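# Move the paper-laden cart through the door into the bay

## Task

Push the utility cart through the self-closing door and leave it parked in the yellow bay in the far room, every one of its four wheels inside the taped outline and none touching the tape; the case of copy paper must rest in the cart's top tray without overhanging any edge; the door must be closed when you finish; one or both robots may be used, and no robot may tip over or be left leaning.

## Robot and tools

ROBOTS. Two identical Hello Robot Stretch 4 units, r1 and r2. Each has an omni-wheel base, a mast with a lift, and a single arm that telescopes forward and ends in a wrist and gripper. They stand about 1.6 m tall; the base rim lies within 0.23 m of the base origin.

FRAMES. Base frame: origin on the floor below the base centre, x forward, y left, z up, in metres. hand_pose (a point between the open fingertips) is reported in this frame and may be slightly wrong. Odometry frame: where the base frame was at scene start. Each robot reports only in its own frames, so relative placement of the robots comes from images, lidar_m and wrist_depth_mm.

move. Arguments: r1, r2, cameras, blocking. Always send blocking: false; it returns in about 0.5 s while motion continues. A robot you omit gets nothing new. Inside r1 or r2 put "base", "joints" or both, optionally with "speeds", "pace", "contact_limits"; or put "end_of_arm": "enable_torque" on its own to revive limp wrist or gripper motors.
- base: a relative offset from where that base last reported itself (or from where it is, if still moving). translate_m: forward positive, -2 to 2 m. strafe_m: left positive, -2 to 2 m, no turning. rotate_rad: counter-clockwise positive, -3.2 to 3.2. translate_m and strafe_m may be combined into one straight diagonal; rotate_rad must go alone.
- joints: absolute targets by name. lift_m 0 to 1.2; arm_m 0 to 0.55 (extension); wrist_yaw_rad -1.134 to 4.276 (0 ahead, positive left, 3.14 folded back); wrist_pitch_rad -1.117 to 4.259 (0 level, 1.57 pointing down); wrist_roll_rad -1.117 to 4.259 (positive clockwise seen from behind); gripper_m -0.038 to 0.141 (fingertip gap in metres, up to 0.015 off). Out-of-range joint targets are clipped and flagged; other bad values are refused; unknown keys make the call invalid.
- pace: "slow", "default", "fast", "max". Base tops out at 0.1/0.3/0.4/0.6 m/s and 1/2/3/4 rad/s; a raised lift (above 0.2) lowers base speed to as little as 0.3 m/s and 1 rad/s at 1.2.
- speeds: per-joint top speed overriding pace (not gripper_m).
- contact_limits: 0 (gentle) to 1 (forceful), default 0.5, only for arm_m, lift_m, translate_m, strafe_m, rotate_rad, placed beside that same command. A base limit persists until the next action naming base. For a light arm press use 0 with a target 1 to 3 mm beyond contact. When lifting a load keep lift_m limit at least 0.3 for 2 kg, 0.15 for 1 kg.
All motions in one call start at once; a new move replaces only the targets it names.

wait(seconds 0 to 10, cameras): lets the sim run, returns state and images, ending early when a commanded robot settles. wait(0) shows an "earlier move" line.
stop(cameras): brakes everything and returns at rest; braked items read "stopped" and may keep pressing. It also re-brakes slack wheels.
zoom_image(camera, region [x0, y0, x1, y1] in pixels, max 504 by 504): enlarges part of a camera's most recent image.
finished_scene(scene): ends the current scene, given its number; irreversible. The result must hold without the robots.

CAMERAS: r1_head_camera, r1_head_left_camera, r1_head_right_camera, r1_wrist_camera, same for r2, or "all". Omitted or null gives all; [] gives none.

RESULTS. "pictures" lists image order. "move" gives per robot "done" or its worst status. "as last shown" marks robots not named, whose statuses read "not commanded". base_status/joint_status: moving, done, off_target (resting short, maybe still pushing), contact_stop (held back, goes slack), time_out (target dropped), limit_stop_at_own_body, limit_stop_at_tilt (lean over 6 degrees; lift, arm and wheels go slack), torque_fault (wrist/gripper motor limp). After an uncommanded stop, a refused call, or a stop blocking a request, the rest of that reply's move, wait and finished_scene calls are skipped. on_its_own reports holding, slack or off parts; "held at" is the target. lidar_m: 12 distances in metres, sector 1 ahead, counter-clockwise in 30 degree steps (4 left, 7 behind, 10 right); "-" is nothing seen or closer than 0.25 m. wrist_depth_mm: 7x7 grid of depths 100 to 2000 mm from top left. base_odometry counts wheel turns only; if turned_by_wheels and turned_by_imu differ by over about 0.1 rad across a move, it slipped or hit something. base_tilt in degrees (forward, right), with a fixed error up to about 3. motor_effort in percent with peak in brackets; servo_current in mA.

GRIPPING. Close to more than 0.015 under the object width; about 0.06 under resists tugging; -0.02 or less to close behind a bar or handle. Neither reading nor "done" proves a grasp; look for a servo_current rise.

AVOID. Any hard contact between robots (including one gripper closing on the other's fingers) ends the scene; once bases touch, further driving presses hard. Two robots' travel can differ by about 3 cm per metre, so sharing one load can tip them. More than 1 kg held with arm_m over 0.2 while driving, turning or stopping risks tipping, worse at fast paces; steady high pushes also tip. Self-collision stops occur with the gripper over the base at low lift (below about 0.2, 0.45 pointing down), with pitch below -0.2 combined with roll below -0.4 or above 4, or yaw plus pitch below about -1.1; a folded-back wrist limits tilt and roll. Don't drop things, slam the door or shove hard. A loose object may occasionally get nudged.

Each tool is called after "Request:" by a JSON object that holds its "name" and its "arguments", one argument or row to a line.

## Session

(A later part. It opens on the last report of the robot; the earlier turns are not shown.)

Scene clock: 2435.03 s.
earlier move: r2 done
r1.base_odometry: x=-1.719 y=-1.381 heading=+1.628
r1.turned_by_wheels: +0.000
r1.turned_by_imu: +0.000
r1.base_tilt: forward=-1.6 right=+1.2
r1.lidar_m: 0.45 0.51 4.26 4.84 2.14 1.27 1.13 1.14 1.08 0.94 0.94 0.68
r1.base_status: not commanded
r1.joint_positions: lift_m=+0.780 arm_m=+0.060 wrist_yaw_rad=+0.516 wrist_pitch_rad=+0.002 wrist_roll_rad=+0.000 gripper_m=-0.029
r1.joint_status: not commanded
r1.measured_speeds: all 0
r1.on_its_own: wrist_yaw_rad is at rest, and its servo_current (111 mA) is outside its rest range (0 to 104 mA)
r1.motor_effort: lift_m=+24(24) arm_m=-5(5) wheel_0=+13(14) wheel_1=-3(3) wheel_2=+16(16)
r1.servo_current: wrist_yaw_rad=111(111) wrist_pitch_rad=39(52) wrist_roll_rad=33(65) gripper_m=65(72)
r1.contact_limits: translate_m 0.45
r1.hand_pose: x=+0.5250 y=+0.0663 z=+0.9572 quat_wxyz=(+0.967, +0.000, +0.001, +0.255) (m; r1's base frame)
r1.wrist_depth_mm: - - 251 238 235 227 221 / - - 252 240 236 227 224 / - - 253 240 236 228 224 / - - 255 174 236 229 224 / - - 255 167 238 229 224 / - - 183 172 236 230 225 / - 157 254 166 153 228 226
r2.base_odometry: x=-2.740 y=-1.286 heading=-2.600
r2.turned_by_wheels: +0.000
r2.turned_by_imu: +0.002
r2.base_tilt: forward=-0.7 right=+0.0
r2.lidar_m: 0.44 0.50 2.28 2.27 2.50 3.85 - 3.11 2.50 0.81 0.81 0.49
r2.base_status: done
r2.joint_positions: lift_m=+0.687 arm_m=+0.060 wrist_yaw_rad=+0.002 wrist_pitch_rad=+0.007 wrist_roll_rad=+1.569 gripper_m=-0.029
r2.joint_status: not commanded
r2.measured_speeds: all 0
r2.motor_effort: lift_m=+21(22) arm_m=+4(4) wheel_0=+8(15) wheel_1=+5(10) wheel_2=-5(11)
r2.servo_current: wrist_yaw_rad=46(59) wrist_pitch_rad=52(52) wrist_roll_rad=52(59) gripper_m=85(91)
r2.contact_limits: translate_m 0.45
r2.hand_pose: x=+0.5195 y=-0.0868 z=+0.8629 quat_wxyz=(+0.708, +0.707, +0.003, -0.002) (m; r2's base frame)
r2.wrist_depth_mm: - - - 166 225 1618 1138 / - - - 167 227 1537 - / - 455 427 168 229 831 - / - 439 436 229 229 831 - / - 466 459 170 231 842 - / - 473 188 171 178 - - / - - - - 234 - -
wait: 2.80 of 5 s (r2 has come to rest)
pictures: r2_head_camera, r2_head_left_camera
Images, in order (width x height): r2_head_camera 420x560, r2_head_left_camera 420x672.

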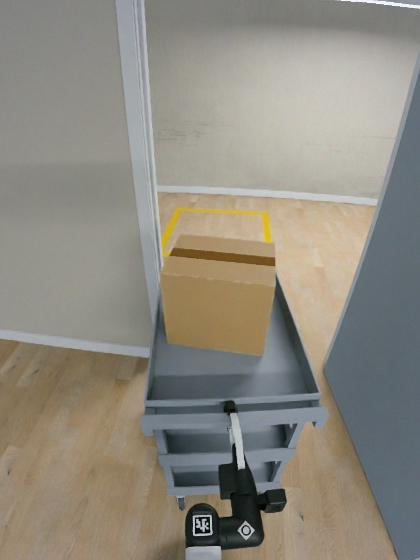

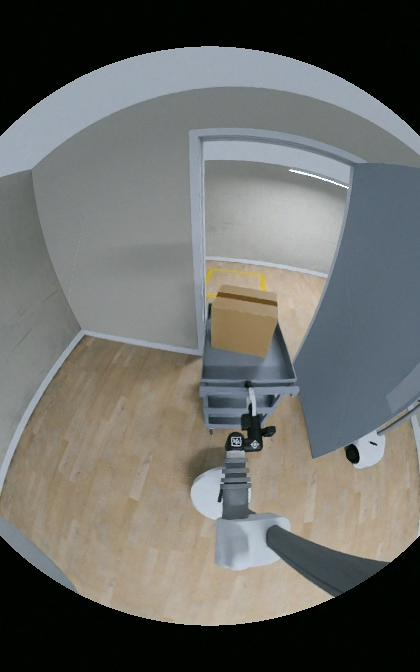

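Request:
{"name": "move", "arguments": {
  "r2": {"base":{"strafe_m":0.13},"pace":"slow","contact_limits":{"strafe_m":0.4}},
  "blocking": false,
  "cameras": []
}}

Request:
{"name": "wait", "arguments": {
  "seconds": 5,
  "cameras": ["r2_head_camera"]
}}

Scene clock: 2445.37 s.
move: r2 moving
r1.base_odometry: x=-1.719 y=-1.381 heading=+1.628
r1.turned_by_wheels: +0.000
r1.turned_by_imu: +0.000
r1.base_tilt: forward=-1.6 right=+1.2
r1.lidar_m: 0.45 0.54 4.24 4.83 2.15 1.31 1.12 1.14 1.08 0.93 0.94 0.64
r1.base_status: not commanded
r1.joint_positions: lift_m=+0.780 arm_m=+0.060 wrist_yaw_rad=+0.516 wrist_pitch_rad=+0.002 wrist_roll_rad=+0.000 gripper_m=-0.029
r1.joint_status: not commanded
r1.measured_speeds: all 0
r1.motor_effort: lift_m=+24(24) arm_m=-5(5) wheel_0=+13(14) wheel_1=-2(3) wheel_2=+16(16)
r1.servo_current: wrist_yaw_rad=91(111) wrist_pitch_rad=39(46) wrist_roll_rad=39(59) gripper_m=72(72)
r1.contact_limits: translate_m 0.45
r1.hand_pose: x=+0.5250 y=+0.0663 z=+0.9572 quat_wxyz=(+0.967, +0.000, +0.001, +0.255) (m; r1's base frame)
r1.wrist_depth_mm: - - 251 240 235 227 222 / - - 253 240 236 229 223 / - - 253 241 236 229 223 / - - 254 174 236 229 224 / - - 254 167 236 229 224 / - - 183 171 235 230 225 / - 157 255 166 152 229 225
r2.base_odometry: x=-2.733 y=-1.298 heading=-2.601
r2.turned_by_wheels: +0.000
r2.turned_by_imu: +0.000
r2.base_tilt: forward=-0.7 right=+0.1
r2.lidar_m: 0.46 0.50 2.26 2.25 2.49 3.82 - 3.08 2.51 0.82 0.82 0.49
r2.base_status: strafe_m moving
r2.joint_positions: lift_m=+0.687 arm_m=+0.060 wrist_yaw_rad=+0.002 wrist_pitch_rad=+0.007 wrist_roll_rad=+1.569 gripper_m=-0.029
r2.joint_status: not commanded
r2.measured_speeds: translate_m=+0.001 strafe_m=+0.055 rotate_rad=-0.006 lift_m=+0.000 arm_m=+0.000 wrist_yaw_rad=-0.014 wrist_pitch_rad=+0.000 wrist_roll_rad=+0.000
r2.motor_effort: lift_m=+21(22) arm_m=+4(4) wheel_0=-7(12) wheel_1=+6(10) wheel_2=-1(5)
r2.servo_current: wrist_yaw_rad=52(52) wrist_pitch_rad=46(59) wrist_roll_rad=46(52) gripper_m=85(91)
r2.contact_limits: strafe_m 0.4
r2.hand_pose: x=+0.5194 y=-0.0870 z=+0.8629 quat_wxyz=(+0.708, +0.707, +0.003, -0.002) (m; r2's base frame)
r2.wrist_depth_mm: - - - 168 229 1618 1160 / - - - 169 229 809 - / - - 430 170 230 831 - / - 442 442 229 231 831 - / - 462 455 172 232 831 - / - 477 186 171 178 - - / - 136 - - 234 - -
pictures: none
No camera images: "cameras" was empty.

Scene clock: 2447.30 s.
earlier move: r2 done
r1.base_odometry: x=-1.719 y=-1.381 heading=+1.628
r1.turned_by_wheels: +0.000
r1.turned_by_imu: +0.000
r1.base_tilt: forward=-1.6 right=+1.2
r1.lidar_m: 0.46 0.49 4.28 4.82 2.19 1.29 1.13 1.13 1.06 0.94 0.93 0.67
r1.base_status: not commanded
r1.joint_positions: lift_m=+0.780 arm_m=+0.060 wrist_yaw_rad=+0.516 wrist_pitch_rad=+0.002 wrist_roll_rad=+0.000 gripper_m=-0.029
r1.joint_status: not commanded
r1.measured_speeds: all 0
r1.motor_effort: lift_m=+24(24) arm_m=-5(5) wheel_0=+13(14) wheel_1=-3(3) wheel_2=+16(16)
r1.servo_current: wrist_yaw_rad=98(111) wrist_pitch_rad=39(46) wrist_roll_rad=52(78) gripper_m=65(78)
r1.contact_limits: translate_m 0.45
r1.hand_pose: x=+0.5250 y=+0.0663 z=+0.9572 quat_wxyz=(+0.967, +0.000, +0.001, +0.255) (m; r1's base frame)
r1.wrist_depth_mm: - - 252 238 235 227 221 / - - 251 240 236 228 222 / - - 253 239 236 229 224 / - - 254 174 236 229 224 / - - 254 167 237 229 224 / - - 183 171 236 230 224 / - 156 254 166 153 229 225
r2.base_odometry: x=-2.674 y=-1.397 heading=-2.600
r2.turned_by_wheels: +0.000
r2.turned_by_imu: +0.000
r2.base_tilt: forward=-0.7 right=+0.0
r2.lidar_m: 0.47 1.49 2.16 2.14 2.34 3.64 - 3.25 2.64 0.94 0.97 0.48
r2.base_status: done
r2.joint_positions: lift_m=+0.687 arm_m=+0.060 wrist_yaw_rad=-0.005 wrist_pitch_rad=+0.007 wrist_roll_rad=+1.569 gripper_m=-0.029
r2.joint_status: not commanded
r2.measured_speeds: all 0
r2.motor_effort: lift_m=+21(22) arm_m=+4(4) wheel_0=-6(16) wheel_1=+4(10) wheel_2=+0(5)
r2.servo_current: wrist_yaw_rad=59(59) wrist_pitch_rad=46(59) wrist_roll_rad=39(59) gripper_m=78(91)
r2.contact_limits: strafe_m 0.4
r2.hand_pose: x=+0.5188 y=-0.0890 z=+0.8629 quat_wxyz=(+0.708, +0.707, +0.001, -0.004) (m; r2's base frame)
r2.wrist_depth_mm: - - - 147 204 750 - / - - 442 152 210 - - / - 421 418 155 215 809 - / - 452 449 160 222 820 - / - 484 473 167 229 - - / - 504 185 171 179 - - / - 137 - - 243 - 473
wait: 1.93 of 5 s (r2 has come to rest)
pictures: r2_head_camera
Images, in order (width x height): r2_head_camera 420x560.

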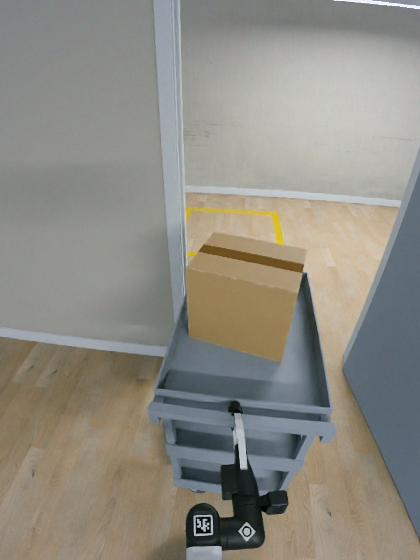

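Request:
{"name": "move", "arguments": {
  "r2": {"base":{"translate_m":0.19,"strafe_m":-0.06},"pace":"slow","contact_limits":{"translate_m":0.4}},
  "blocking": false,
  "cameras": []
}}

Request:
{"name": "wait", "arguments": {
  "seconds": 5,
  "cameras": ["r2_head_camera"]
}}

Scene clock: 2456.37 s.
move: r2 moving
r1: as last shown
r1.lidar_m: 0.46 0.51 4.23 4.84 2.14 1.29 1.14 1.11 1.07 0.94 0.94 0.68
r1.servo_current: wrist_yaw_rad=104(104) wrist_pitch_rad=39(52) wrist_roll_rad=46(65) gripper_m=72(72)
r1.contact_limits: translate_m 0.45
r1.wrist_depth_mm: - - 250 238 236 227 221 / - - 251 239 236 228 223 / - - 252 240 236 229 224 / - - 255 174 236 229 224 / - - 254 167 236 229 224 / - - 183 171 236 230 224 / - 157 254 166 153 229 224
r2.base_odometry: x=-2.686 y=-1.401 heading=-2.600
r2.turned_by_wheels: +0.000
r2.turned_by_imu: +0.001
r2.base_tilt: forward=-0.7 right=+0.1
r2.lidar_m: 0.47 1.45 2.14 2.12 2.36 3.68 - 3.26 2.63 0.92 0.96 0.47
r2.base_status: translate_m moving; strafe_m moving
r2.joint_positions: lift_m=+0.687 arm_m=+0.060 wrist_yaw_rad=-0.005 wrist_pitch_rad=+0.007 wrist_roll_rad=+1.569 gripper_m=-0.029
r2.joint_status: not commanded
r2.measured_speeds: translate_m=+0.049 strafe_m=-0.015 rotate_rad=+0.000 lift_m=+0.000 arm_m=+0.000 wrist_yaw_rad=+0.000 wrist_pitch_rad=+0.000 wrist_roll_rad=+0.000
r2.motor_effort: lift_m=+21(21) arm_m=+4(4) wheel_0=+6(11) wheel_1=+6(8) wheel_2=-15(15)
r2.servo_current: wrist_yaw_rad=52(59) wrist_pitch_rad=52(52) wrist_roll_rad=52(65) gripper_m=85(91)
r2.contact_limits: translate_m 0.4
r2.hand_pose: x=+0.5188 y=-0.0890 z=+0.8629 quat_wxyz=(+0.708, +0.707, +0.001, -0.004) (m; r2's base frame)
r2.wrist_depth_mm: - - - 145 201 1430 - / - - 452 149 207 - - / - 421 415 153 213 - - / - 452 442 158 220 831 - / - 484 477 164 227 - - / - 500 186 168 179 - - / - - - - 241 - 477
pictures: none
No camera images: "cameras" was empty.

Scene clock: 2459.10 s.
earlier move: r2 done
r1.base_odometry: x=-1.719 y=-1.381 heading=+1.628
r1.turned_by_wheels: +0.000
r1.turned_by_imu: +0.000
r1.base_tilt: forward=-1.5 right=+1.2
r1.lidar_m: 0.45 0.51 4.24 4.83 2.17 1.28 1.12 1.11 1.08 0.94 0.93 0.65
r1.base_status: not commanded
r1.joint_positions: lift_m=+0.780 arm_m=+0.060 wrist_yaw_rad=+0.516 wrist_pitch_rad=+0.002 wrist_roll_rad=+0.000 gripper_m=-0.029
r1.joint_status: not commanded
r1.measured_speeds: all 0
r1.motor_effort: lift_m=+23(24) arm_m=-5(5) wheel_0=+13(14) wheel_1=-3(3) wheel_2=+16(16)
r1.servo_current: wrist_yaw_rad=104(117) wrist_pitch_rad=46(52) wrist_roll_rad=59(72) gripper_m=65(78)
r1.contact_limits: translate_m 0.45
r1.hand_pose: x=+0.5250 y=+0.0663 z=+0.9572 quat_wxyz=(+0.967, +0.000, +0.001, +0.255) (m; r1's base frame)
r1.wrist_depth_mm: - - 252 238 234 227 221 / - - 252 240 235 228 222 / - - 252 240 236 229 223 / - - 254 174 236 229 224 / - - 254 168 236 229 224 / - - 182 172 236 230 225 / - 157 254 166 153 229 224
r2.base_odometry: x=-2.867 y=-1.444 heading=-2.600
r2.turned_by_wheels: +0.001
r2.turned_by_imu: +0.002
r2.base_tilt: forward=-0.7 right=+0.1
r2.lidar_m: 0.45 0.48 1.96 2.16 2.38 3.70 - 3.19 2.61 0.85 0.88 0.48
r2.base_status: done
r2.joint_positions: lift_m=+0.687 arm_m=+0.060 wrist_yaw_rad=+0.003 wrist_pitch_rad=+0.007 wrist_roll_rad=+1.569 gripper_m=-0.029
r2.joint_status: not commanded
r2.measured_speeds: all 0
r2.motor_effort: lift_m=+22(22) arm_m=+4(4) wheel_0=+8(15) wheel_1=+4(9) wheel_2=-3(15)
r2.servo_current: wrist_yaw_rad=52(59) wrist_pitch_rad=46(52) wrist_roll_rad=59(65) gripper_m=91(91)
r2.contact_limits: translate_m 0.4
r2.hand_pose: x=+0.5195 y=-0.0865 z=+0.8629 quat_wxyz=(+0.708, +0.707, +0.004, -0.001) (m; r2's base frame)
r2.wrist_depth_mm: - - - 158 216 1618 535 / - - - 160 219 741 - / - 418 421 163 222 820 - / - 445 439 166 225 820 - / - 466 466 168 230 - - / - 484 187 171 178 - - / - - - - 236 - 496
wait: 2.73 of 5 s (r2 has come to rest)
pictures: r2_head_camera
Images, in order (width x height): r2_head_camera 420x560.

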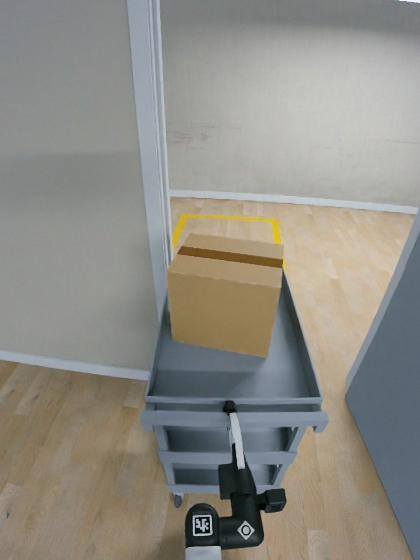

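Request:
{"name": "zoom_image", "arguments": {
  "camera": "r2_head_camera",
  "region": [100, 200, 260, 440]
}}

Scaled by 2.100 from the camera's 420x560 image, which has a finer 1200x1600 frame.

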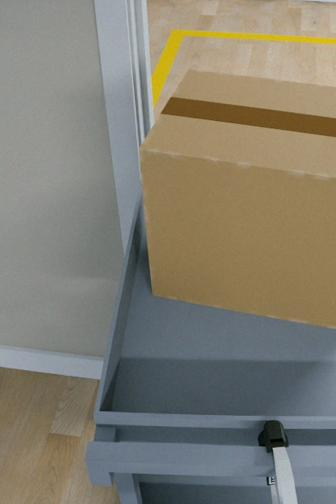

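Request:
{"name": "move", "arguments": {
  "r2": {"base":{"strafe_m":-0.12},"pace":"slow","contact_limits":{"strafe_m":0.4}},
  "blocking": false,
  "cameras": []
}}

Request:
{"name": "wait", "arguments": {
  "seconds": 5,
  "cameras": []
}}

Request:
{"name": "move", "arguments": {
  "r2": {"base":{"translate_m":0.15,"strafe_m":0.0},"pace":"slow","contact_limits":{"translate_m":0.4}},
  "blocking": false,
  "cameras": []
}}

Request:
{"name": "wait", "arguments": {
  "seconds": 5,
  "cameras": ["r2_head_camera","r2_head_left_camera"]
}}

Scene clock: 2478.33 s.
move: r2 moving
r1: as last shown
r1.lidar_m: 0.45 0.50 4.26 4.83 2.18 1.27 1.14 1.14 1.08 0.92 0.94 0.68
r1.motor_effort: lift_m=+24(24) arm_m=-5(5) wheel_0=+13(14) wheel_1=-3(3) wheel_2=+16(16)
r1.servo_current: wrist_yaw_rad=111(111) wrist_pitch_rad=39(46) wrist_roll_rad=39(65) gripper_m=65(72)
r1.contact_limits: translate_m 0.45
r1.wrist_depth_mm: - - 251 239 235 227 222 / - - 253 239 236 228 223 / - - 252 240 236 229 224 / - - 254 174 236 229 223 / - - 255 167 237 229 224 / - - 183 171 236 229 225 / - 156 253 166 152 228 226
r2.base_odometry: x=-2.874 y=-1.432 heading=-2.599
r2.turned_by_wheels: +0.001
r2.turned_by_imu: +0.001
r2.base_tilt: forward=-0.7 right=+0.1
r2.lidar_m: 0.45 0.47 1.96 2.16 2.38 3.73 - 3.18 2.58 0.85 0.86 0.48
r2.base_status: strafe_m moving
r2.joint_positions: lift_m=+0.687 arm_m=+0.060 wrist_yaw_rad=+0.006 wrist_pitch_rad=+0.007 wrist_roll_rad=+1.569 gripper_m=-0.029
r2.joint_status: not commanded
r2.measured_speeds: translate_m=+0.000 strafe_m=-0.056 rotate_rad=-0.001 lift_m=+0.000 arm_m=+0.000 wrist_yaw_rad=+0.000 wrist_pitch_rad=+0.000 wrist_roll_rad=+0.000
r2.motor_effort: lift_m=+21(22) arm_m=+4(4) wheel_0=+13(14) wheel_1=-6(7) wheel_2=+0(4)
r2.servo_current: wrist_yaw_rad=59(59) wrist_pitch_rad=52(52) wrist_roll_rad=46(52) gripper_m=85(91)
r2.contact_limits: strafe_m 0.4
r2.hand_pose: x=+0.5198 y=-0.0858 z=+0.8629 quat_wxyz=(+0.708, +0.707, +0.004, -0.001) (m; r2's base frame)
r2.wrist_depth_mm: - - - 159 217 1618 525 / - - - 161 220 741 - / - 427 418 163 224 809 - / - 439 439 167 227 831 - / - 469 462 169 229 - - / - 484 187 171 179 - - / - - - - 237 - 496
pictures: none
No camera images: "cameras" was empty.

Scene clock: 2480.17 s.
earlier move: r2 done
r1.base_odometry: x=-1.719 y=-1.381 heading=+1.628
r1.turned_by_wheels: +0.000
r1.turned_by_imu: +0.000
r1.base_tilt: forward=-1.6 right=+1.2
r1.lidar_m: 0.45 0.52 4.25 4.83 2.19 1.30 1.13 1.14 1.07 0.92 0.94 0.66
r1.base_status: not commanded
r1.joint_positions: lift_m=+0.780 arm_m=+0.060 wrist_yaw_rad=+0.516 wrist_pitch_rad=+0.002 wrist_roll_rad=+0.000 gripper_m=-0.029
r1.joint_status: not commanded
r1.measured_speeds: all 0
r1.motor_effort: lift_m=+24(24) arm_m=-5(5) wheel_0=+14(14) wheel_1=-3(3) wheel_2=+16(16)
r1.servo_current: wrist_yaw_rad=98(124) wrist_pitch_rad=39(52) wrist_roll_rad=52(72) gripper_m=72(72)
r1.contact_limits: translate_m 0.45
r1.hand_pose: x=+0.5250 y=+0.0663 z=+0.9572 quat_wxyz=(+0.967, +0.000, +0.001, +0.255) (m; r1's base frame)
r1.wrist_depth_mm: - - 252 239 235 226 221 / - - 252 240 235 228 223 / - - 253 240 236 229 223 / - - 254 174 236 229 224 / - - 255 167 237 229 224 / - - 183 172 236 229 224 / - 157 254 166 153 229 225
r2.base_odometry: x=-2.929 y=-1.341 heading=-2.600
r2.turned_by_wheels: +0.000
r2.turned_by_imu: +0.000
r2.base_tilt: forward=-0.6 right=+0.0
r2.lidar_m: 0.44 0.45 1.95 2.28 2.53 3.89 - 3.04 2.50 0.73 0.77 0.49
r2.base_status: done
r2.joint_positions: lift_m=+0.687 arm_m=+0.060 wrist_yaw_rad=+0.006 wrist_pitch_rad=+0.007 wrist_roll_rad=+1.569 gripper_m=-0.029
r2.joint_status: not commanded
r2.measured_speeds: all 0
r2.motor_effort: lift_m=+22(22) arm_m=+4(4) wheel_0=+7(18) wheel_1=-5(8) wheel_2=+1(4)
r2.servo_current: wrist_yaw_rad=52(65) wrist_pitch_rad=52(52) wrist_roll_rad=52(59) gripper_m=85(91)
r2.contact_limits: strafe_m 0.4
r2.hand_pose: x=+0.5198 y=-0.0857 z=+0.8629 quat_wxyz=(+0.708, +0.707, +0.005, +0.000) (m; r2's base frame)
r2.wrist_depth_mm: - - - 186 250 1661 1160 / - - - 183 246 1661 521 / - - - 180 241 809 - / - 442 439 179 237 842 - / - 452 449 175 235 831 - / - 459 186 172 178 820 - / - 137 466 - 229 - -
wait: 1.83 of 5 s (r2 has come to rest)
pictures: none
No camera images: "cameras" was empty.

Scene clock: 2480.67 s.
move: r2 moving
r1: as last shown
r1.lidar_m: 0.45 0.50 4.26 4.83 2.18 1.30 1.12 1.13 1.09 0.94 0.94 0.67
r1.motor_effort: lift_m=+24(24) arm_m=-5(5) wheel_0=+13(14) wheel_1=-3(3) wheel_2=+16(16)
r1.servo_current: wrist_yaw_rad=104(111) wrist_pitch_rad=39(52) wrist_roll_rad=65(65) gripper_m=65(72)
r1.contact_limits: translate_m 0.45
r1.wrist_depth_mm: - - 251 239 235 227 222 / - - 253 239 236 228 223 / - - 253 239 236 229 223 / - - 253 174 236 230 224 / - - 255 167 237 229 224 / - - 183 171 235 230 225 / - 157 254 166 153 229 225
r2.base_odometry: x=-2.939 y=-1.348 heading=-2.599
r2.turned_by_wheels: +0.000
r2.turned_by_imu: +0.000
r2.base_tilt: forward=-0.7 right=+0.1
r2.lidar_m: 0.41 0.46 1.89 2.29 2.50 3.87 - 3.07 2.48 0.73 0.78 0.51
r2.base_status: translate_m moving; strafe_m moving
r2.joint_positions: lift_m=+0.687 arm_m=+0.060 wrist_yaw_rad=+0.001 wrist_pitch_rad=+0.007 wrist_roll_rad=+1.569 gripper_m=-0.029
r2.joint_status: not commanded
r2.measured_speeds: translate_m=+0.048 strafe_m=+0.000 rotate_rad=-0.002 lift_m=+0.000 arm_m=+0.000 wrist_yaw_rad=-0.033 wrist_pitch_rad=+0.000 wrist_roll_rad=+0.000
r2.motor_effort: lift_m=+21(22) arm_m=+4(4) wheel_0=+9(9) wheel_1=+7(8) wheel_2=-13(13)
r2.servo_current: wrist_yaw_rad=46(65) wrist_pitch_rad=46(52) wrist_roll_rad=46(52) gripper_m=85(91)
r2.contact_limits: translate_m 0.4
r2.hand_pose: x=+0.5193 y=-0.0872 z=+0.8629 quat_wxyz=(+0.708, +0.707, +0.003, -0.002) (m; r2's base frame)
r2.wrist_depth_mm: - - - 192 256 1537 1160 / - - - 187 250 1708 508 / - - - 183 244 820 - / - 439 442 180 239 854 - / - 449 449 176 234 831 - / - 452 185 171 178 - - / - 137 455 - 224 - -
pictures: none
No camera images: "cameras" was empty.

Scene clock: 2482.97 s.
earlier move: r2 done
r1.base_odometry: x=-1.719 y=-1.381 heading=+1.628
r1.turned_by_wheels: +0.000
r1.turned_by_imu: +0.000
r1.base_tilt: forward=-1.6 right=+1.2
r1.lidar_m: 0.45 0.50 4.26 4.82 2.16 1.30 1.13 1.14 1.11 0.93 0.94 0.67
r1.base_status: not commanded
r1.joint_positions: lift_m=+0.780 arm_m=+0.060 wrist_yaw_rad=+0.516 wrist_pitch_rad=+0.002 wrist_roll_rad=+0.000 gripper_m=-0.029
r1.joint_status: not commanded
r1.measured_speeds: all 0
r1.motor_effort: lift_m=+24(24) arm_m=-5(5) wheel_0=+14(14) wheel_1=-3(3) wheel_2=+16(16)
r1.servo_current: wrist_yaw_rad=72(111) wrist_pitch_rad=33(52) wrist_roll_rad=52(72) gripper_m=65(72)
r1.contact_limits: translate_m 0.45
r1.hand_pose: x=+0.5250 y=+0.0663 z=+0.9572 quat_wxyz=(+0.967, +0.000, +0.001, +0.255) (m; r1's base frame)
r1.wrist_depth_mm: - - 251 239 234 226 221 / - - 252 240 236 228 223 / - - 254 240 236 229 222 / - - 254 174 237 229 224 / - - 253 167 236 229 224 / - - 182 171 236 231 224 / - 157 254 166 153 228 226
r2.base_odometry: x=-3.057 y=-1.418 heading=-2.601
r2.turned_by_wheels: -0.002
r2.turned_by_imu: -0.032
r2.base_tilt: forward=-0.7 right=+0.1
r2.lidar_m: 0.36 0.68 1.63 2.27 2.48 3.73 - 3.18 2.51 0.72 0.76 0.49
r2.base_status: done
r2.joint_positions: lift_m=+0.687 arm_m=+0.060 wrist_yaw_rad=-0.021 wrist_pitch_rad=+0.007 wrist_roll_rad=+1.569 gripper_m=-0.029
r2.joint_status: not commanded
r2.measured_speeds: all 0
r2.on_its_own: wrist_yaw_rad is at rest, and its servo_current (124 mA) is outside its rest range (0 to 104 mA)
r2.motor_effort: lift_m=+21(22) arm_m=+2(4) wheel_0=-7(9) wheel_1=+1(8) wheel_2=-15(26)
r2.servo_current: wrist_yaw_rad=124(124) wrist_pitch_rad=52(59) wrist_roll_rad=39(59) gripper_m=72(91)
r2.contact_limits: translate_m 0.4
r2.hand_pose: x=+0.5174 y=-0.0934 z=+0.8629 quat_wxyz=(+0.708, +0.707, -0.005, -0.010) (m; r2's base frame)
r2.wrist_depth_mm: - - - 239 322 325 332 / - - - 221 293 1661 1182 / - - - 206 273 1661 508 / - - - 190 253 798 - / - 449 449 178 238 831 - / - 439 185 166 179 - - / - 430 424 - 215 - -
wait: 2.30 of 5 s (r2 has come to rest)
pictures: r2_head_camera, r2_head_left_camera
Images, in order (width x height): r2_head_camera 420x560, r2_head_left_camera 420x672.

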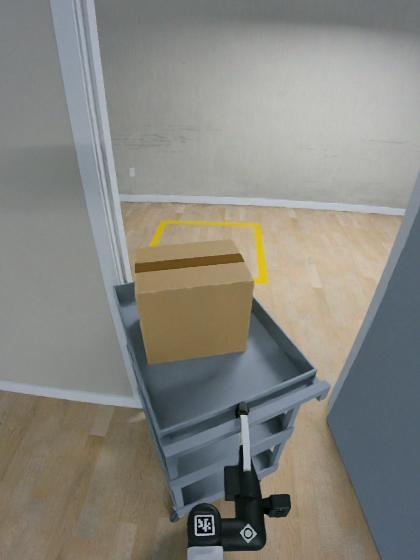

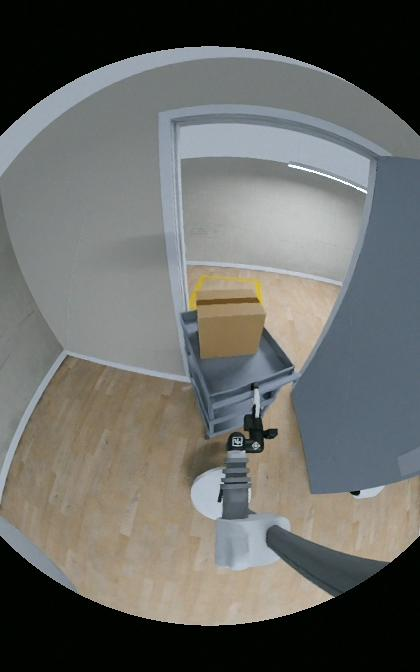

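Request:
{"name": "zoom_image", "arguments": {
  "camera": "r2_head_camera",
  "region": [40, 200, 240, 480]
}}

Request:
{"name": "zoom_image", "arguments": {
  "camera": "r2_head_left_camera",
  "region": [140, 260, 320, 460]
}}

Scaled by 1.800 from the camera's 420x560 image, which has a finer 1200x1600 frame.

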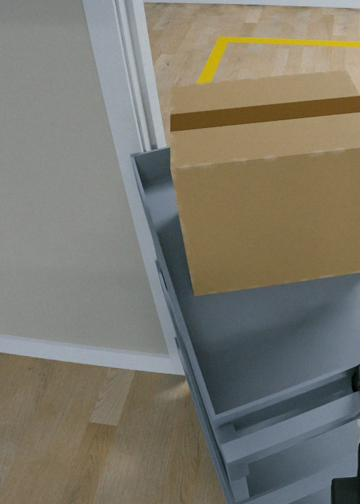

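Scaled by 2.520 from the camera's 420x672 image, which has a finer 600x960 frame.

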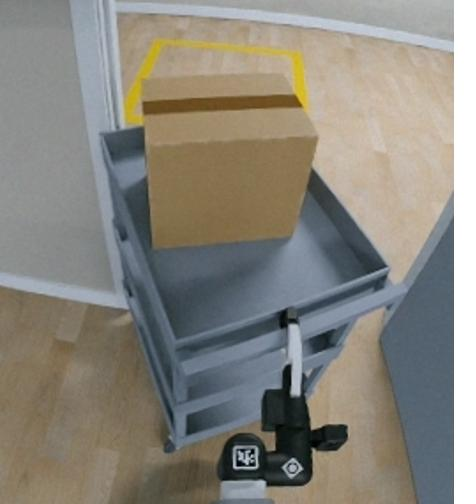

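Request:
{"name": "move", "arguments": {
  "r2": {"base":{"translate_m":-0.46,"strafe_m":-0.19},"pace":"slow","contact_limits":{"translate_m":0.45}},
  "blocking": false,
  "cameras": []
}}

Request:
{"name": "wait", "arguments": {
  "seconds": 8,
  "cameras": ["r2_head_camera","r2_head_left_camera"]
}}

Scene clock: 2498.97 s.
move: r2 moving
r1: as last shown
r1.lidar_m: 0.44 0.51 4.24 4.81 2.16 1.29 1.13 1.13 1.07 0.92 0.94 0.66
r1.motor_effort: lift_m=+24(24) arm_m=-5(5) wheel_0=+13(14) wheel_1=-3(3) wheel_2=+16(16)
r1.servo_current: wrist_yaw_rad=85(104) wrist_pitch_rad=39(52) wrist_roll_rad=65(65) gripper_m=65(72)
r1.contact_limits: translate_m 0.45
r1.wrist_depth_mm: - - 252 239 235 227 221 / - - 252 240 236 229 223 / - - 252 240 236 228 224 / - - 255 174 237 229 224 / - - 254 167 237 229 224 / - - 182 171 236 230 224 / - 157 255 166 153 229 225
r2.base_odometry: x=-3.050 y=-1.408 heading=-2.602
r2.turned_by_wheels: -0.001
r2.turned_by_imu: +0.000
r2.base_tilt: forward=-0.7 right=+0.0
r2.lidar_m: 0.39 0.62 1.64 2.27 2.50 3.75 - 3.17 2.52 0.73 0.74 0.51
r2.base_status: translate_m moving; strafe_m moving
r2.joint_positions: lift_m=+0.687 arm_m=+0.060 wrist_yaw_rad=-0.012 wrist_pitch_rad=+0.007 wrist_roll_rad=+1.569 gripper_m=-0.029
r2.joint_status: not commanded
r2.measured_speeds: translate_m=-0.048 strafe_m=-0.020 rotate_rad=+0.002 lift_m=+0.000 arm_m=+0.000 wrist_yaw_rad=+0.100 wrist_pitch_rad=+0.000 wrist_roll_rad=+0.000
r2.motor_effort: lift_m=+21(21) arm_m=-2(3) wheel_0=-6(10) wheel_1=-7(9) wheel_2=+5(13)
r2.servo_current: wrist_yaw_rad=52(130) wrist_pitch_rad=39(59) wrist_roll_rad=46(65) gripper_m=78(78)
r2.contact_limits: translate_m 0.45
r2.hand_pose: x=+0.5182 y=-0.0908 z=+0.8629 quat_wxyz=(+0.708, +0.707, -0.002, -0.007) (m; r2's base frame)
r2.wrist_depth_mm: - - - 294 312 324 319 / - - - 217 287 1708 1160 / - - - 204 271 1708 - / - - - 190 253 788 - / - 452 449 182 238 820 - / - 442 186 169 180 - - / - 427 433 - 218 - -
pictures: none
No camera images: "cameras" was empty.

Scene clock: 2504.67 s.
earlier move: r2 done
r1.base_odometry: x=-1.719 y=-1.381 heading=+1.628
r1.turned_by_wheels: +0.000
r1.turned_by_imu: +0.000
r1.base_tilt: forward=-1.6 right=+1.3
r1.lidar_m: 0.45 0.53 1.05 4.83 2.16 1.29 1.13 1.14 1.08 0.93 0.93 0.67
r1.base_status: not commanded
r1.joint_positions: lift_m=+0.780 arm_m=+0.060 wrist_yaw_rad=+0.516 wrist_pitch_rad=+0.002 wrist_roll_rad=+0.000 gripper_m=-0.029
r1.joint_status: not commanded
r1.measured_speeds: all 0
r1.motor_effort: lift_m=+24(24) arm_m=-5(5) wheel_0=+14(14) wheel_1=-3(3) wheel_2=+16(16)
r1.servo_current: wrist_yaw_rad=91(117) wrist_pitch_rad=39(52) wrist_roll_rad=46(72) gripper_m=59(72)
r1.contact_limits: translate_m 0.45
r1.hand_pose: x=+0.5250 y=+0.0663 z=+0.9572 quat_wxyz=(+0.967, +0.000, +0.001, +0.255) (m; r1's base frame)
r1.wrist_depth_mm: - - 252 239 235 228 222 / - - 253 240 236 228 222 / - - 254 239 237 229 223 / - 809 253 174 237 229 224 / - 820 255 167 238 229 225 / - - 182 172 236 229 225 / - 157 254 166 153 229 225
r2.base_odometry: x=-2.761 y=-1.019 heading=-2.601
r2.turned_by_wheels: +0.000
r2.turned_by_imu: +0.001
r2.base_tilt: forward=-0.6 right=+0.1
r2.lidar_m: 0.38 0.47 2.33 2.50 2.74 4.11 - 2.84 2.27 0.96 0.63 0.54
r2.base_status: done
r2.joint_positions: lift_m=+0.687 arm_m=+0.060 wrist_yaw_rad=+0.002 wrist_pitch_rad=+0.007 wrist_roll_rad=+1.569 gripper_m=-0.029
r2.joint_status: not commanded
r2.measured_speeds: all 0
r2.motor_effort: lift_m=+21(22) arm_m=+3(4) wheel_0=-5(12) wheel_1=-5(9) wheel_2=+7(19)
r2.servo_current: wrist_yaw_rad=39(130) wrist_pitch_rad=52(59) wrist_roll_rad=52(65) gripper_m=72(85)
r2.contact_limits: translate_m 0.45
r2.hand_pose: x=+0.5195 y=-0.0867 z=+0.8629 quat_wxyz=(+0.708, +0.707, +0.003, -0.002) (m; r2's base frame)
r2.wrist_depth_mm: - - - 264 336 338 - / - - - 297 319 1430 404 / - - - 216 287 1708 508 / - - - 200 260 1708 - / - 462 459 186 243 854 - / - 442 186 169 179 809 - / - 145 421 - 215 - -
wait: 5.70 of 8 s (r2 has come to rest)
pictures: r2_head_camera, r2_head_left_camera
Images, in order (width x height): r2_head_camera 420x560, r2_head_left_camera 420x672.

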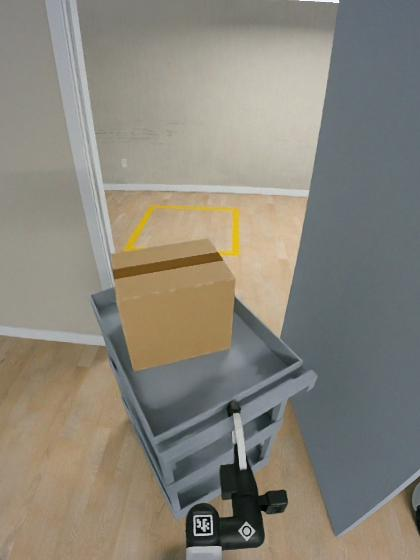

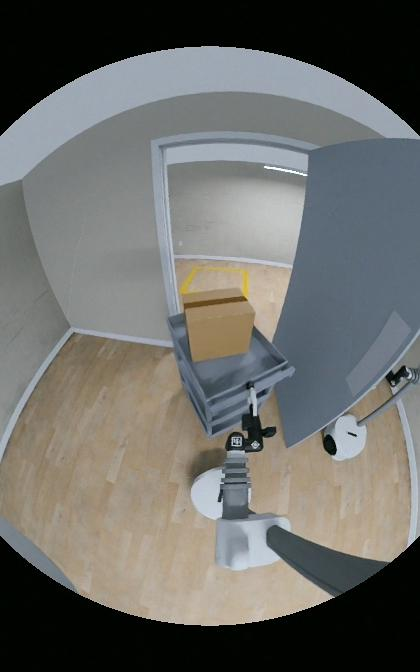

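Request:
{"name": "move", "arguments": {
  "r2": {"base":{"translate_m":-0.46,"strafe_m":-0.22},"pace":"slow","contact_limits":{"translate_m":0.45}},
  "blocking": false,
  "cameras": []
}}

Request:
{"name": "wait", "arguments": {
  "seconds": 8,
  "cameras": ["r2_head_camera","r2_head_left_camera"]
}}

Scene clock: 2514.97 s.
move: r2 moving
r1: as last shown
r1.base_tilt: forward=-1.5 right=+1.2
r1.lidar_m: 0.46 0.52 1.05 4.82 2.13 1.27 1.13 1.12 1.07 0.93 0.94 0.67
r1.servo_current: wrist_yaw_rad=104(104) wrist_pitch_rad=39(46) wrist_roll_rad=59(59) gripper_m=65(72)
r1.contact_limits: translate_m 0.45
r1.wrist_depth_mm: - - 251 240 235 229 222 / - - 252 240 235 229 222 / - - 253 241 236 229 224 / - 809 252 174 236 230 224 / - 809 254 167 237 229 225 / - 798 182 171 236 229 225 / - 157 254 165 153 228 226
r2.base_odometry: x=-2.753 y=-1.008 heading=-2.602
r2.turned_by_wheels: +0.000
r2.turned_by_imu: +0.000
r2.base_tilt: forward=-0.7 right=+0.0
r2.lidar_m: 0.38 0.46 2.34 2.53 2.76 4.16 - 2.85 2.26 0.96 0.64 0.54
r2.base_status: translate_m moving; strafe_m moving
r2.joint_positions: lift_m=+0.687 arm_m=+0.060 wrist_yaw_rad=+0.002 wrist_pitch_rad=+0.007 wrist_roll_rad=+1.569 gripper_m=-0.029
r2.joint_status: not commanded
r2.measured_speeds: translate_m=-0.049 strafe_m=-0.023 rotate_rad=+0.001 lift_m=+0.000 arm_m=+0.000 wrist_yaw_rad=+0.000 wrist_pitch_rad=+0.000 wrist_roll_rad=+0.000
r2.motor_effort: lift_m=+21(22) arm_m=+4(4) wheel_0=-5(8) wheel_1=-9(10) wheel_2=+11(14)
r2.servo_current: wrist_yaw_rad=46(52) wrist_pitch_rad=46(52) wrist_roll_rad=39(52) gripper_m=78(78)
r2.contact_limits: translate_m 0.45
r2.hand_pose: x=+0.5195 y=-0.0867 z=+0.8629 quat_wxyz=(+0.708, +0.707, +0.003, -0.002) (m; r2's base frame)
r2.wrist_depth_mm: - - - 259 332 340 - / - - - 293 317 1576 1160 / - - - 216 286 1708 492 / - - - 200 260 759 - / - 462 455 185 242 820 - / - 439 186 168 179 - - / - 144 421 - 216 - -
pictures: none
No camera images: "cameras" was empty.

Scene clock: 2520.73 s.
earlier move: r2 done
r1.base_odometry: x=-1.719 y=-1.381 heading=+1.628
r1.turned_by_wheels: +0.000
r1.turned_by_imu: +0.000
r1.base_tilt: forward=-1.6 right=+1.2
r1.lidar_m: 0.45 0.50 0.85 4.84 2.16 1.30 1.13 1.15 1.04 0.94 0.94 0.66
r1.base_status: not commanded
r1.joint_positions: lift_m=+0.780 arm_m=+0.060 wrist_yaw_rad=+0.516 wrist_pitch_rad=+0.002 wrist_roll_rad=+0.000 gripper_m=-0.029
r1.joint_status: not commanded
r1.measured_speeds: all 0
r1.motor_effort: lift_m=+24(24) arm_m=-5(5) wheel_0=+14(14) wheel_1=-3(3) wheel_2=+16(16)
r1.servo_current: wrist_yaw_rad=98(117) wrist_pitch_rad=39(52) wrist_roll_rad=39(72) gripper_m=72(72)
r1.contact_limits: translate_m 0.45
r1.hand_pose: x=+0.5250 y=+0.0663 z=+0.9572 quat_wxyz=(+0.967, +0.000, +0.001, +0.255) (m; r1's base frame)
r1.wrist_depth_mm: - - 253 238 235 228 221 / - - 253 239 236 228 222 / - - 253 240 235 228 223 / - - 254 174 236 230 224 / - - 253 167 236 229 224 / 621 603 182 171 236 231 225 / - 142 253 166 152 229 226
r2.base_odometry: x=-2.480 y=-0.594 heading=-2.601
r2.turned_by_wheels: +0.001
r2.turned_by_imu: +0.005
r2.base_tilt: forward=-0.7 right=+0.1
r2.lidar_m: 0.34 0.43 2.84 2.79 3.05 4.03 4.01 2.51 1.96 1.95 0.98 0.55
r2.base_status: done
r2.joint_positions: lift_m=+0.687 arm_m=+0.060 wrist_yaw_rad=+0.007 wrist_pitch_rad=+0.007 wrist_roll_rad=+1.569 gripper_m=-0.029
r2.joint_status: not commanded
r2.measured_speeds: all 0
r2.motor_effort: lift_m=+21(22) arm_m=+4(4) wheel_0=+2(8) wheel_1=-2(10) wheel_2=+10(14)
r2.servo_current: wrist_yaw_rad=65(72) wrist_pitch_rad=46(52) wrist_roll_rad=39(65) gripper_m=72(85)
r2.contact_limits: translate_m 0.45
r2.hand_pose: x=+0.5199 y=-0.0853 z=+0.8629 quat_wxyz=(+0.708, +0.707, +0.005, +0.000) (m; r2's base frame)
r2.wrist_depth_mm: - - 539 320 - - - / - - - 279 368 370 375 / - - - 241 322 1708 477 / - - - 212 285 1708 530 / 1661 - - 190 251 759 - / 1661 442 187 165 179 820 - / - 144 410 - 211 - -
wait: 5.77 of 8 s (r2 has come to rest)
pictures: r2_head_camera, r2_head_left_camera
Images, in order (width x height): r2_head_camera 420x560, r2_head_left_camera 420x672.

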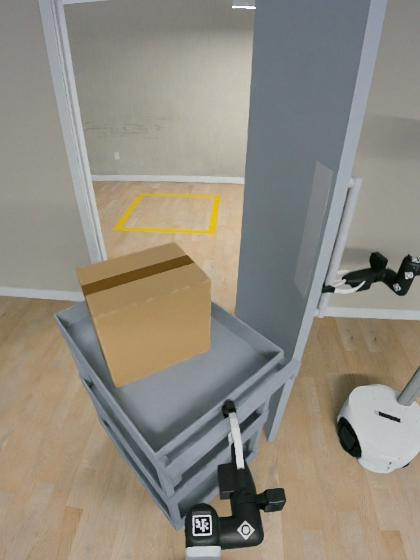

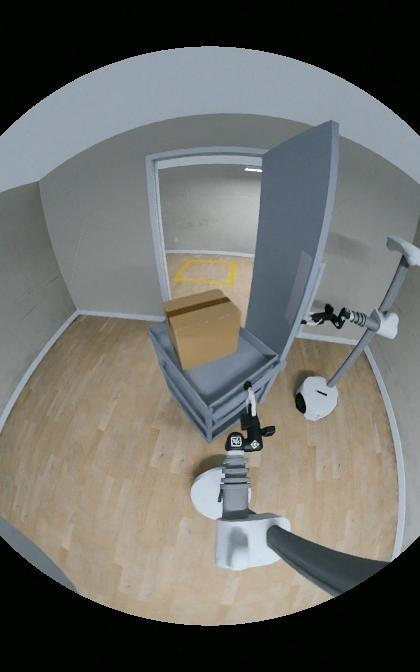

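Request:
{"name": "move", "arguments": {
  "r2": {"base":{"strafe_m":0.4},"pace":"slow","contact_limits":{"strafe_m":0.5}},
  "blocking": false,
  "cameras": []
}}

Request:
{"name": "wait", "arguments": {
  "seconds": 8,
  "cameras": ["r2_head_camera","r2_head_left_camera"]
}}

Scene clock: 2532.70 s.
move: r2 moving
r1: as last shown
r1.base_tilt: forward=-1.5 right=+1.2
r1.lidar_m: 0.45 0.52 0.87 4.82 2.14 1.29 1.12 1.13 1.09 0.93 0.93 0.66
r1.motor_effort: lift_m=+24(24) arm_m=-5(5) wheel_0=+13(14) wheel_1=-3(3) wheel_2=+16(16)
r1.servo_current: wrist_yaw_rad=104(104) wrist_pitch_rad=46(52) wrist_roll_rad=39(59) gripper_m=65(72)
r1.contact_limits: translate_m 0.45
r1.wrist_depth_mm: - - 251 238 236 228 222 / - - 252 239 236 228 223 / - - 252 241 236 229 224 / - - 254 174 237 229 224 / 741 - 254 167 237 228 224 / 634 603 181 172 236 231 225 / - 142 254 165 152 229 226
r2.base_odometry: x=-2.473 y=-0.606 heading=-2.600
r2.turned_by_wheels: +0.000
r2.turned_by_imu: +0.001
r2.base_tilt: forward=-0.7 right=+0.1
r2.lidar_m: 0.34 0.44 2.80 2.76 3.01 4.02 4.01 2.52 2.01 1.96 0.98 0.51
r2.base_status: strafe_m moving
r2.joint_positions: lift_m=+0.687 arm_m=+0.060 wrist_yaw_rad=+0.003 wrist_pitch_rad=+0.007 wrist_roll_rad=+1.569 gripper_m=-0.029
r2.joint_status: not commanded
r2.measured_speeds: translate_m=+0.000 strafe_m=+0.056 rotate_rad=+0.001 lift_m=+0.000 arm_m=+0.000 wrist_yaw_rad=-0.012 wrist_pitch_rad=+0.000 wrist_roll_rad=+0.000
r2.motor_effort: lift_m=+21(21) arm_m=+4(4) wheel_0=-8(8) wheel_1=+8(9) wheel_2=+1(7)
r2.servo_current: wrist_yaw_rad=52(65) wrist_pitch_rad=39(52) wrist_roll_rad=39(59) gripper_m=78(85)
r2.contact_limits: strafe_m 0.5
r2.hand_pose: x=+0.5195 y=-0.0865 z=+0.8629 quat_wxyz=(+0.708, +0.707, +0.004, -0.001) (m; r2's base frame)
r2.wrist_depth_mm: - - 539 325 - - - / 585 569 - 282 375 375 379 / - - - 243 324 1661 - / - - - 213 285 1661 521 / 1618 - - 190 248 732 - / 1661 439 186 164 178 788 - / 1618 144 410 - 205 - -
pictures: none
No camera images: "cameras" was empty.

Scene clock: 2537.37 s.
earlier move: r2 done
r1.base_odometry: x=-1.719 y=-1.381 heading=+1.628
r1.turned_by_wheels: +0.000
r1.turned_by_imu: +0.000
r1.base_tilt: forward=-1.6 right=+1.2
r1.lidar_m: 0.46 0.50 1.28 4.81 2.13 1.32 1.13 1.15 1.08 0.93 0.95 0.66
r1.base_status: not commanded
r1.joint_positions: lift_m=+0.780 arm_m=+0.060 wrist_yaw_rad=+0.516 wrist_pitch_rad=+0.002 wrist_roll_rad=+0.000 gripper_m=-0.029
r1.joint_status: not commanded
r1.measured_speeds: all 0
r1.motor_effort: lift_m=+24(24) arm_m=-5(5) wheel_0=+13(14) wheel_1=-2(3) wheel_2=+16(16)
r1.servo_current: wrist_yaw_rad=98(117) wrist_pitch_rad=39(52) wrist_roll_rad=52(65) gripper_m=65(78)
r1.contact_limits: translate_m 0.45
r1.hand_pose: x=+0.5250 y=+0.0663 z=+0.9572 quat_wxyz=(+0.967, +0.000, +0.001, +0.255) (m; r1's base frame)
r1.wrist_depth_mm: - - 252 239 235 227 221 / - - 253 240 235 229 222 / - - 252 240 236 229 223 / 1160 - 255 174 237 230 224 / 1160 - 254 167 238 229 225 / - - 183 172 236 230 225 / - 157 255 166 152 229 225
r2.base_odometry: x=-2.274 y=-0.937 heading=-2.601
r2.turned_by_wheels: -0.001
r2.turned_by_imu: -0.004
r2.base_tilt: forward=-0.7 right=+0.1
r2.lidar_m: 0.41 2.04 2.44 2.40 2.59 3.93 3.98 3.02 2.38 2.36 1.26 0.51
r2.base_status: done
r2.joint_positions: lift_m=+0.687 arm_m=+0.060 wrist_yaw_rad=-0.010 wrist_pitch_rad=+0.007 wrist_roll_rad=+1.569 gripper_m=-0.029
r2.joint_status: not commanded
r2.measured_speeds: all 0
r2.motor_effort: lift_m=+21(22) arm_m=+4(4) wheel_0=-7(17) wheel_1=+3(9) wheel_2=-4(7)
r2.servo_current: wrist_yaw_rad=52(91) wrist_pitch_rad=52(59) wrist_roll_rad=46(59) gripper_m=85(85)
r2.contact_limits: strafe_m 0.5
r2.hand_pose: x=+0.5184 y=-0.0903 z=+0.8629 quat_wxyz=(+0.708, +0.707, -0.001, -0.006) (m; r2's base frame)
r2.wrist_depth_mm: - - - 200 264 - 1078 / - - - 193 256 1661 508 / - - - 188 249 809 - / 1618 449 445 182 242 854 - / - 449 449 177 235 831 - / - 449 185 171 178 - - / - 137 452 - 224 - -
wait: 4.67 of 8 s (r2 has come to rest)
pictures: r2_head_camera, r2_head_left_camera
Images, in order (width x height): r2_head_camera 420x560, r2_head_left_camera 420x672.

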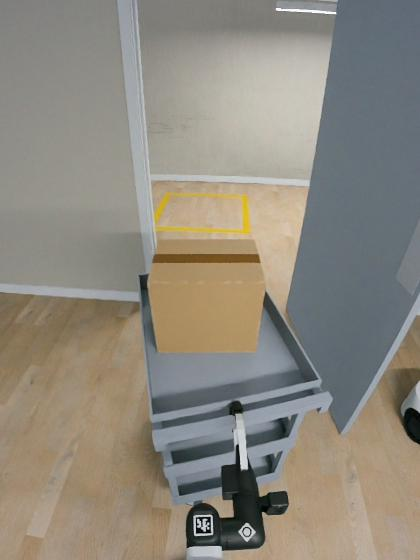

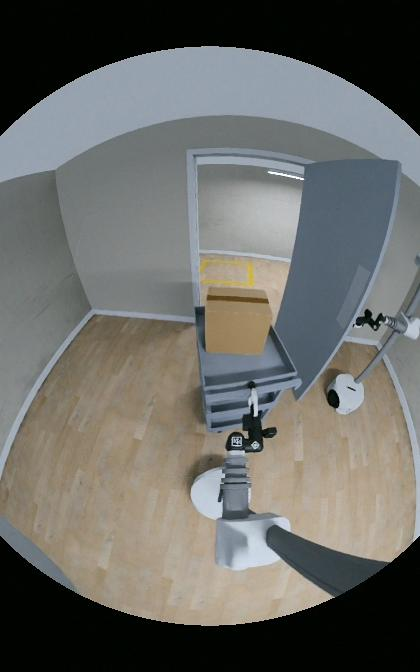

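Request:
{"name": "move", "arguments": {
  "r2": {"base":{"translate_m":-0.49,"strafe_m":-0.1},"pace":"slow","contact_limits":{"translate_m":0.45}},
  "blocking": false,
  "cameras": []
}}

Request:
{"name": "wait", "arguments": {
  "seconds": 8,
  "cameras": ["r2_head_camera"]
}}

Scene clock: 2550.53 s.
move: r2 moving
r1: as last shown
r1.base_tilt: forward=-1.5 right=+1.2
r1.lidar_m: 0.45 0.51 1.28 4.82 2.17 1.30 1.12 1.13 1.09 0.93 0.94 0.68
r1.motor_effort: lift_m=+24(24) arm_m=-5(5) wheel_0=+13(14) wheel_1=-3(3) wheel_2=+16(16)
r1.servo_current: wrist_yaw_rad=78(117) wrist_pitch_rad=46(46) wrist_roll_rad=52(65) gripper_m=72(72)
r1.contact_limits: translate_m 0.45
r1.wrist_depth_mm: - - 252 238 235 228 222 / - - 252 240 236 229 222 / - - 252 239 236 229 223 / 1160 - 254 174 236 229 224 / 1138 1138 254 167 237 229 224 / - - 183 172 236 231 224 / - 157 254 166 152 228 226
r2.base_odometry: x=-2.265 y=-0.929 heading=-2.601
r2.turned_by_wheels: +0.000
r2.turned_by_imu: +0.001
r2.base_tilt: forward=-0.6 right=+0.0
r2.lidar_m: 0.42 0.44 2.40 2.38 2.62 3.93 3.96 2.98 2.38 2.34 1.32 0.50
r2.base_status: translate_m moving; strafe_m moving
r2.joint_positions: lift_m=+0.687 arm_m=+0.060 wrist_yaw_rad=+0.002 wrist_pitch_rad=+0.007 wrist_roll_rad=+1.569 gripper_m=-0.029
r2.joint_status: not commanded
r2.measured_speeds: translate_m=-0.049 strafe_m=-0.009 rotate_rad=+0.005 lift_m=+0.000 arm_m=+0.000 wrist_yaw_rad=+0.035 wrist_pitch_rad=+0.000 wrist_roll_rad=+0.000
r2.motor_effort: lift_m=+21(21) arm_m=+2(4) wheel_0=-7(11) wheel_1=-9(9) wheel_2=+15(15)
r2.servo_current: wrist_yaw_rad=52(72) wrist_pitch_rad=46(52) wrist_roll_rad=46(52) gripper_m=72(78)
r2.contact_limits: translate_m 0.45
r2.hand_pose: x=+0.5195 y=-0.0867 z=+0.8629 quat_wxyz=(+0.708, +0.707, +0.003, -0.002) (m; r2's base frame)
r2.wrist_depth_mm: - - - 191 256 - 1138 / - - - 188 250 1661 504 / - - - 183 245 788 - / - 449 449 179 239 842 - / 1708 452 452 177 236 820 - / - 452 185 172 178 - - / - 137 466 - 226 - -
pictures: none
No camera images: "cameras" was empty.

Scene clock: 2556.30 s.
earlier move: r2 done
r1.base_odometry: x=-1.719 y=-1.381 heading=+1.628
r1.turned_by_wheels: +0.000
r1.turned_by_imu: +0.000
r1.base_tilt: forward=-1.6 right=+1.2
r1.lidar_m: 0.44 0.49 1.09 4.83 2.17 1.30 1.12 1.14 1.10 0.93 0.93 0.67
r1.base_status: not commanded
r1.joint_positions: lift_m=+0.780 arm_m=+0.060 wrist_yaw_rad=+0.516 wrist_pitch_rad=+0.002 wrist_roll_rad=+0.000 gripper_m=-0.029
r1.joint_status: not commanded
r1.measured_speeds: all 0
r1.motor_effort: lift_m=+24(24) arm_m=-5(5) wheel_0=+13(14) wheel_1=-2(3) wheel_2=+16(16)
r1.servo_current: wrist_yaw_rad=104(124) wrist_pitch_rad=39(52) wrist_roll_rad=46(72) gripper_m=65(78)
r1.contact_limits: translate_m 0.45
r1.hand_pose: x=+0.5250 y=+0.0663 z=+0.9572 quat_wxyz=(+0.967, +0.000, +0.001, +0.255) (m; r1's base frame)
r1.wrist_depth_mm: - - 250 239 234 227 222 / - - 251 239 236 228 223 / - - 252 241 236 229 224 / - 960 253 175 237 229 223 / - 931 254 167 237 229 224 / - - 182 171 236 230 225 / - 151 254 166 152 229 225
r2.base_odometry: x=-1.906 y=-0.599 heading=-2.601
r2.turned_by_wheels: +0.000
r2.turned_by_imu: +0.004
r2.base_tilt: forward=-0.7 right=+0.1
r2.lidar_m: 0.36 0.44 2.59 2.55 2.76 3.50 3.49 2.82 2.23 2.19 1.55 0.52
r2.base_status: done
r2.joint_positions: lift_m=+0.687 arm_m=+0.060 wrist_yaw_rad=+0.008 wrist_pitch_rad=+0.007 wrist_roll_rad=+1.569 gripper_m=-0.029
r2.joint_status: not commanded
r2.measured_speeds: all 0
r2.motor_effort: lift_m=+21(22) arm_m=-4(4) wheel_0=+0(11) wheel_1=-3(10) wheel_2=+8(18)
r2.servo_current: wrist_yaw_rad=46(72) wrist_pitch_rad=52(59) wrist_roll_rad=39(65) gripper_m=72(85)
r2.contact_limits: translate_m 0.45
r2.hand_pose: x=+0.5200 y=-0.0851 z=+0.8629 quat_wxyz=(+0.708, +0.706, +0.005, +0.000) (m; r2's base frame)
r2.wrist_depth_mm: - - 1008 265 - - 1025 / - - - 238 324 1366 413 / - - - 219 289 1708 488 / - - - 202 263 1661 - / - - 452 186 244 820 - / - 442 187 169 179 - - / - 427 415 - 216 - -
wait: 5.77 of 8 s (r2 has come to rest)
pictures: r2_head_camera
Images, in order (width x height): r2_head_camera 420x560.

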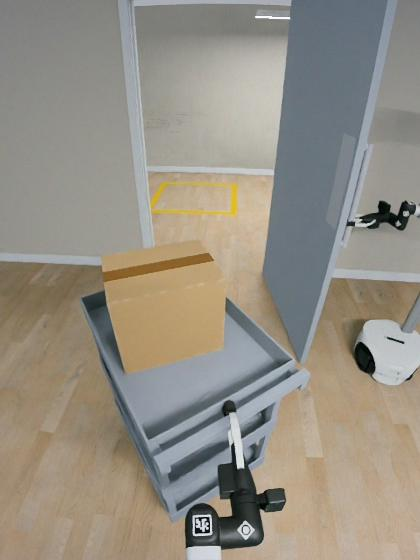

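Request:
{"name": "move", "arguments": {
  "r2": {"base":{"translate_m":-0.51,"strafe_m":-0.32},"pace":"slow","contact_limits":{"translate_m":0.45}},
  "blocking": false,
  "cameras": []
}}

Request:
{"name": "wait", "arguments": {
  "seconds": 9,
  "cameras": ["r2_head_camera"]
}}

Scene clock: 2579.57 s.
move: r2 moving
r1: as last shown
r1.base_tilt: forward=-1.5 right=+1.2
r1.lidar_m: 0.45 0.51 1.09 4.83 2.18 1.31 1.13 1.16 1.09 0.93 0.94 0.66
r1.motor_effort: lift_m=+24(24) arm_m=-5(5) wheel_0=+13(14) wheel_1=-3(3) wheel_2=+16(16)
r1.servo_current: wrist_yaw_rad=98(111) wrist_pitch_rad=46(46) wrist_roll_rad=52(59) gripper_m=65(72)
r1.contact_limits: translate_m 0.45
r1.wrist_depth_mm: - - 252 238 235 227 221 / - - 252 239 235 228 222 / - - 253 241 237 229 223 / - 960 254 174 236 229 224 / - 931 255 167 237 229 224 / - - 182 172 236 230 224 / 1205 150 254 166 153 229 226
r2.base_odometry: x=-1.899 y=-0.586 heading=-2.599
r2.turned_by_wheels: +0.002
r2.turned_by_imu: +0.002
r2.base_tilt: forward=-0.6 right=+0.1
r2.lidar_m: 0.36 0.43 2.62 2.56 2.79 3.50 3.46 2.79 2.20 2.18 1.57 0.53
r2.base_status: translate_m moving; strafe_m moving
r2.joint_positions: lift_m=+0.687 arm_m=+0.060 wrist_yaw_rad=+0.008 wrist_pitch_rad=+0.007 wrist_roll_rad=+1.569 gripper_m=-0.029
r2.joint_status: not commanded
r2.measured_speeds: translate_m=-0.047 strafe_m=-0.030 rotate_rad=+0.002 lift_m=+0.000 arm_m=+0.000 wrist_yaw_rad=+0.000 wrist_pitch_rad=+0.000 wrist_roll_rad=+0.000
r2.motor_effort: lift_m=+21(21) arm_m=-4(4) wheel_0=+7(9) wheel_1=-8(8) wheel_2=+15(16)
r2.servo_current: wrist_yaw_rad=46(65) wrist_pitch_rad=46(52) wrist_roll_rad=46(52) gripper_m=65(85)
r2.contact_limits: translate_m 0.45
r2.hand_pose: x=+0.5200 y=-0.0851 z=+0.8629 quat_wxyz=(+0.708, +0.706, +0.005, +0.000) (m; r2's base frame)
r2.wrist_depth_mm: - - 1025 266 - - 1098 / - - - 240 324 1366 410 / - - - 218 289 1661 492 / - - - 202 263 1661 - / - - 449 187 244 831 - / - 442 189 169 179 - - / - 427 415 - 216 - -
pictures: none
No camera images: "cameras" was empty.

Scene clock: 2586.27 s.
earlier move: r2 done
r1.base_odometry: x=-1.719 y=-1.381 heading=+1.628
r1.turned_by_wheels: +0.000
r1.turned_by_imu: +0.000
r1.base_tilt: forward=-1.6 right=+1.2
r1.lidar_m: 0.44 0.53 1.26 1.26 2.17 1.30 1.12 1.15 1.08 0.93 0.94 0.67
r1.base_status: not commanded
r1.joint_positions: lift_m=+0.780 arm_m=+0.060 wrist_yaw_rad=+0.516 wrist_pitch_rad=+0.002 wrist_roll_rad=+0.000 gripper_m=-0.029
r1.joint_status: not commanded
r1.measured_speeds: all 0
r1.on_its_own: wrist_yaw_rad is at rest, and its servo_current (111 mA) is outside its rest range (0 to 104 mA)
r1.motor_effort: lift_m=+24(24) arm_m=-5(5) wheel_0=+14(14) wheel_1=-3(3) wheel_2=+16(16)
r1.servo_current: wrist_yaw_rad=111(124) wrist_pitch_rad=39(52) wrist_roll_rad=59(72) gripper_m=65(72)
r1.contact_limits: translate_m 0.45
r1.hand_pose: x=+0.5250 y=+0.0663 z=+0.9572 quat_wxyz=(+0.967, +0.000, +0.001, +0.255) (m; r1's base frame)
r1.wrist_depth_mm: - - 251 239 235 228 221 / - - 252 239 236 228 223 / - - 252 241 236 229 223 / - - 254 174 236 230 224 / - - 255 167 239 229 224 / - - 183 171 236 230 225 / - 157 255 166 152 229 225
r2.base_odometry: x=-1.634 y=-0.062 heading=-2.598
r2.turned_by_wheels: +0.001
r2.turned_by_imu: +0.008
r2.base_tilt: forward=-0.7 right=+0.0
r2.lidar_m: 0.30 0.34 0.78 2.94 3.21 3.06 2.99 2.31 1.86 1.80 1.98 1.77
r2.base_status: done
r2.joint_positions: lift_m=+0.687 arm_m=+0.060 wrist_yaw_rad=+0.019 wrist_pitch_rad=+0.007 wrist_roll_rad=+1.569 gripper_m=-0.029
r2.joint_status: not commanded
r2.measured_speeds: all 0
r2.motor_effort: lift_m=+21(22) arm_m=-3(4) wheel_0=+18(20) wheel_1=+0(9) wheel_2=+12(18)
r2.servo_current: wrist_yaw_rad=104(124) wrist_pitch_rad=46(59) wrist_roll_rad=46(59) gripper_m=72(85)
r2.contact_limits: translate_m 0.45
r2.hand_pose: x=+0.5209 y=-0.0818 z=+0.8629 quat_wxyz=(+0.708, +0.707, +0.009, +0.004) (m; r2's base frame)
r2.wrist_depth_mm: - - - - - 1499 1138 / - - - - - 1618 1160 / - - - 382 - 1708 1160 / - - - 329 404 415 415 / - - - 207 298 1756 488 / - - - 166 180 1576 554 / - - 402 - 202 - -
wait: 6.70 of 9 s (r2 has come to rest)
pictures: r2_head_camera
Images, in order (width x height): r2_head_camera 420x560.

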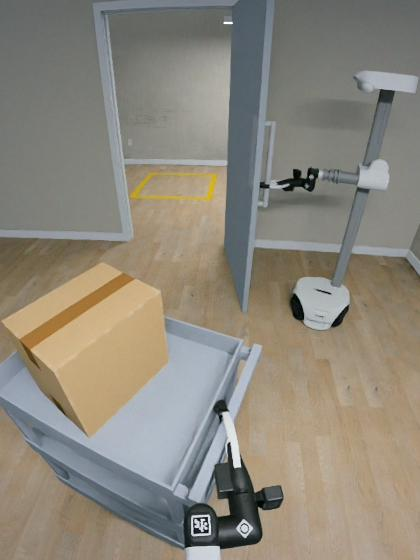

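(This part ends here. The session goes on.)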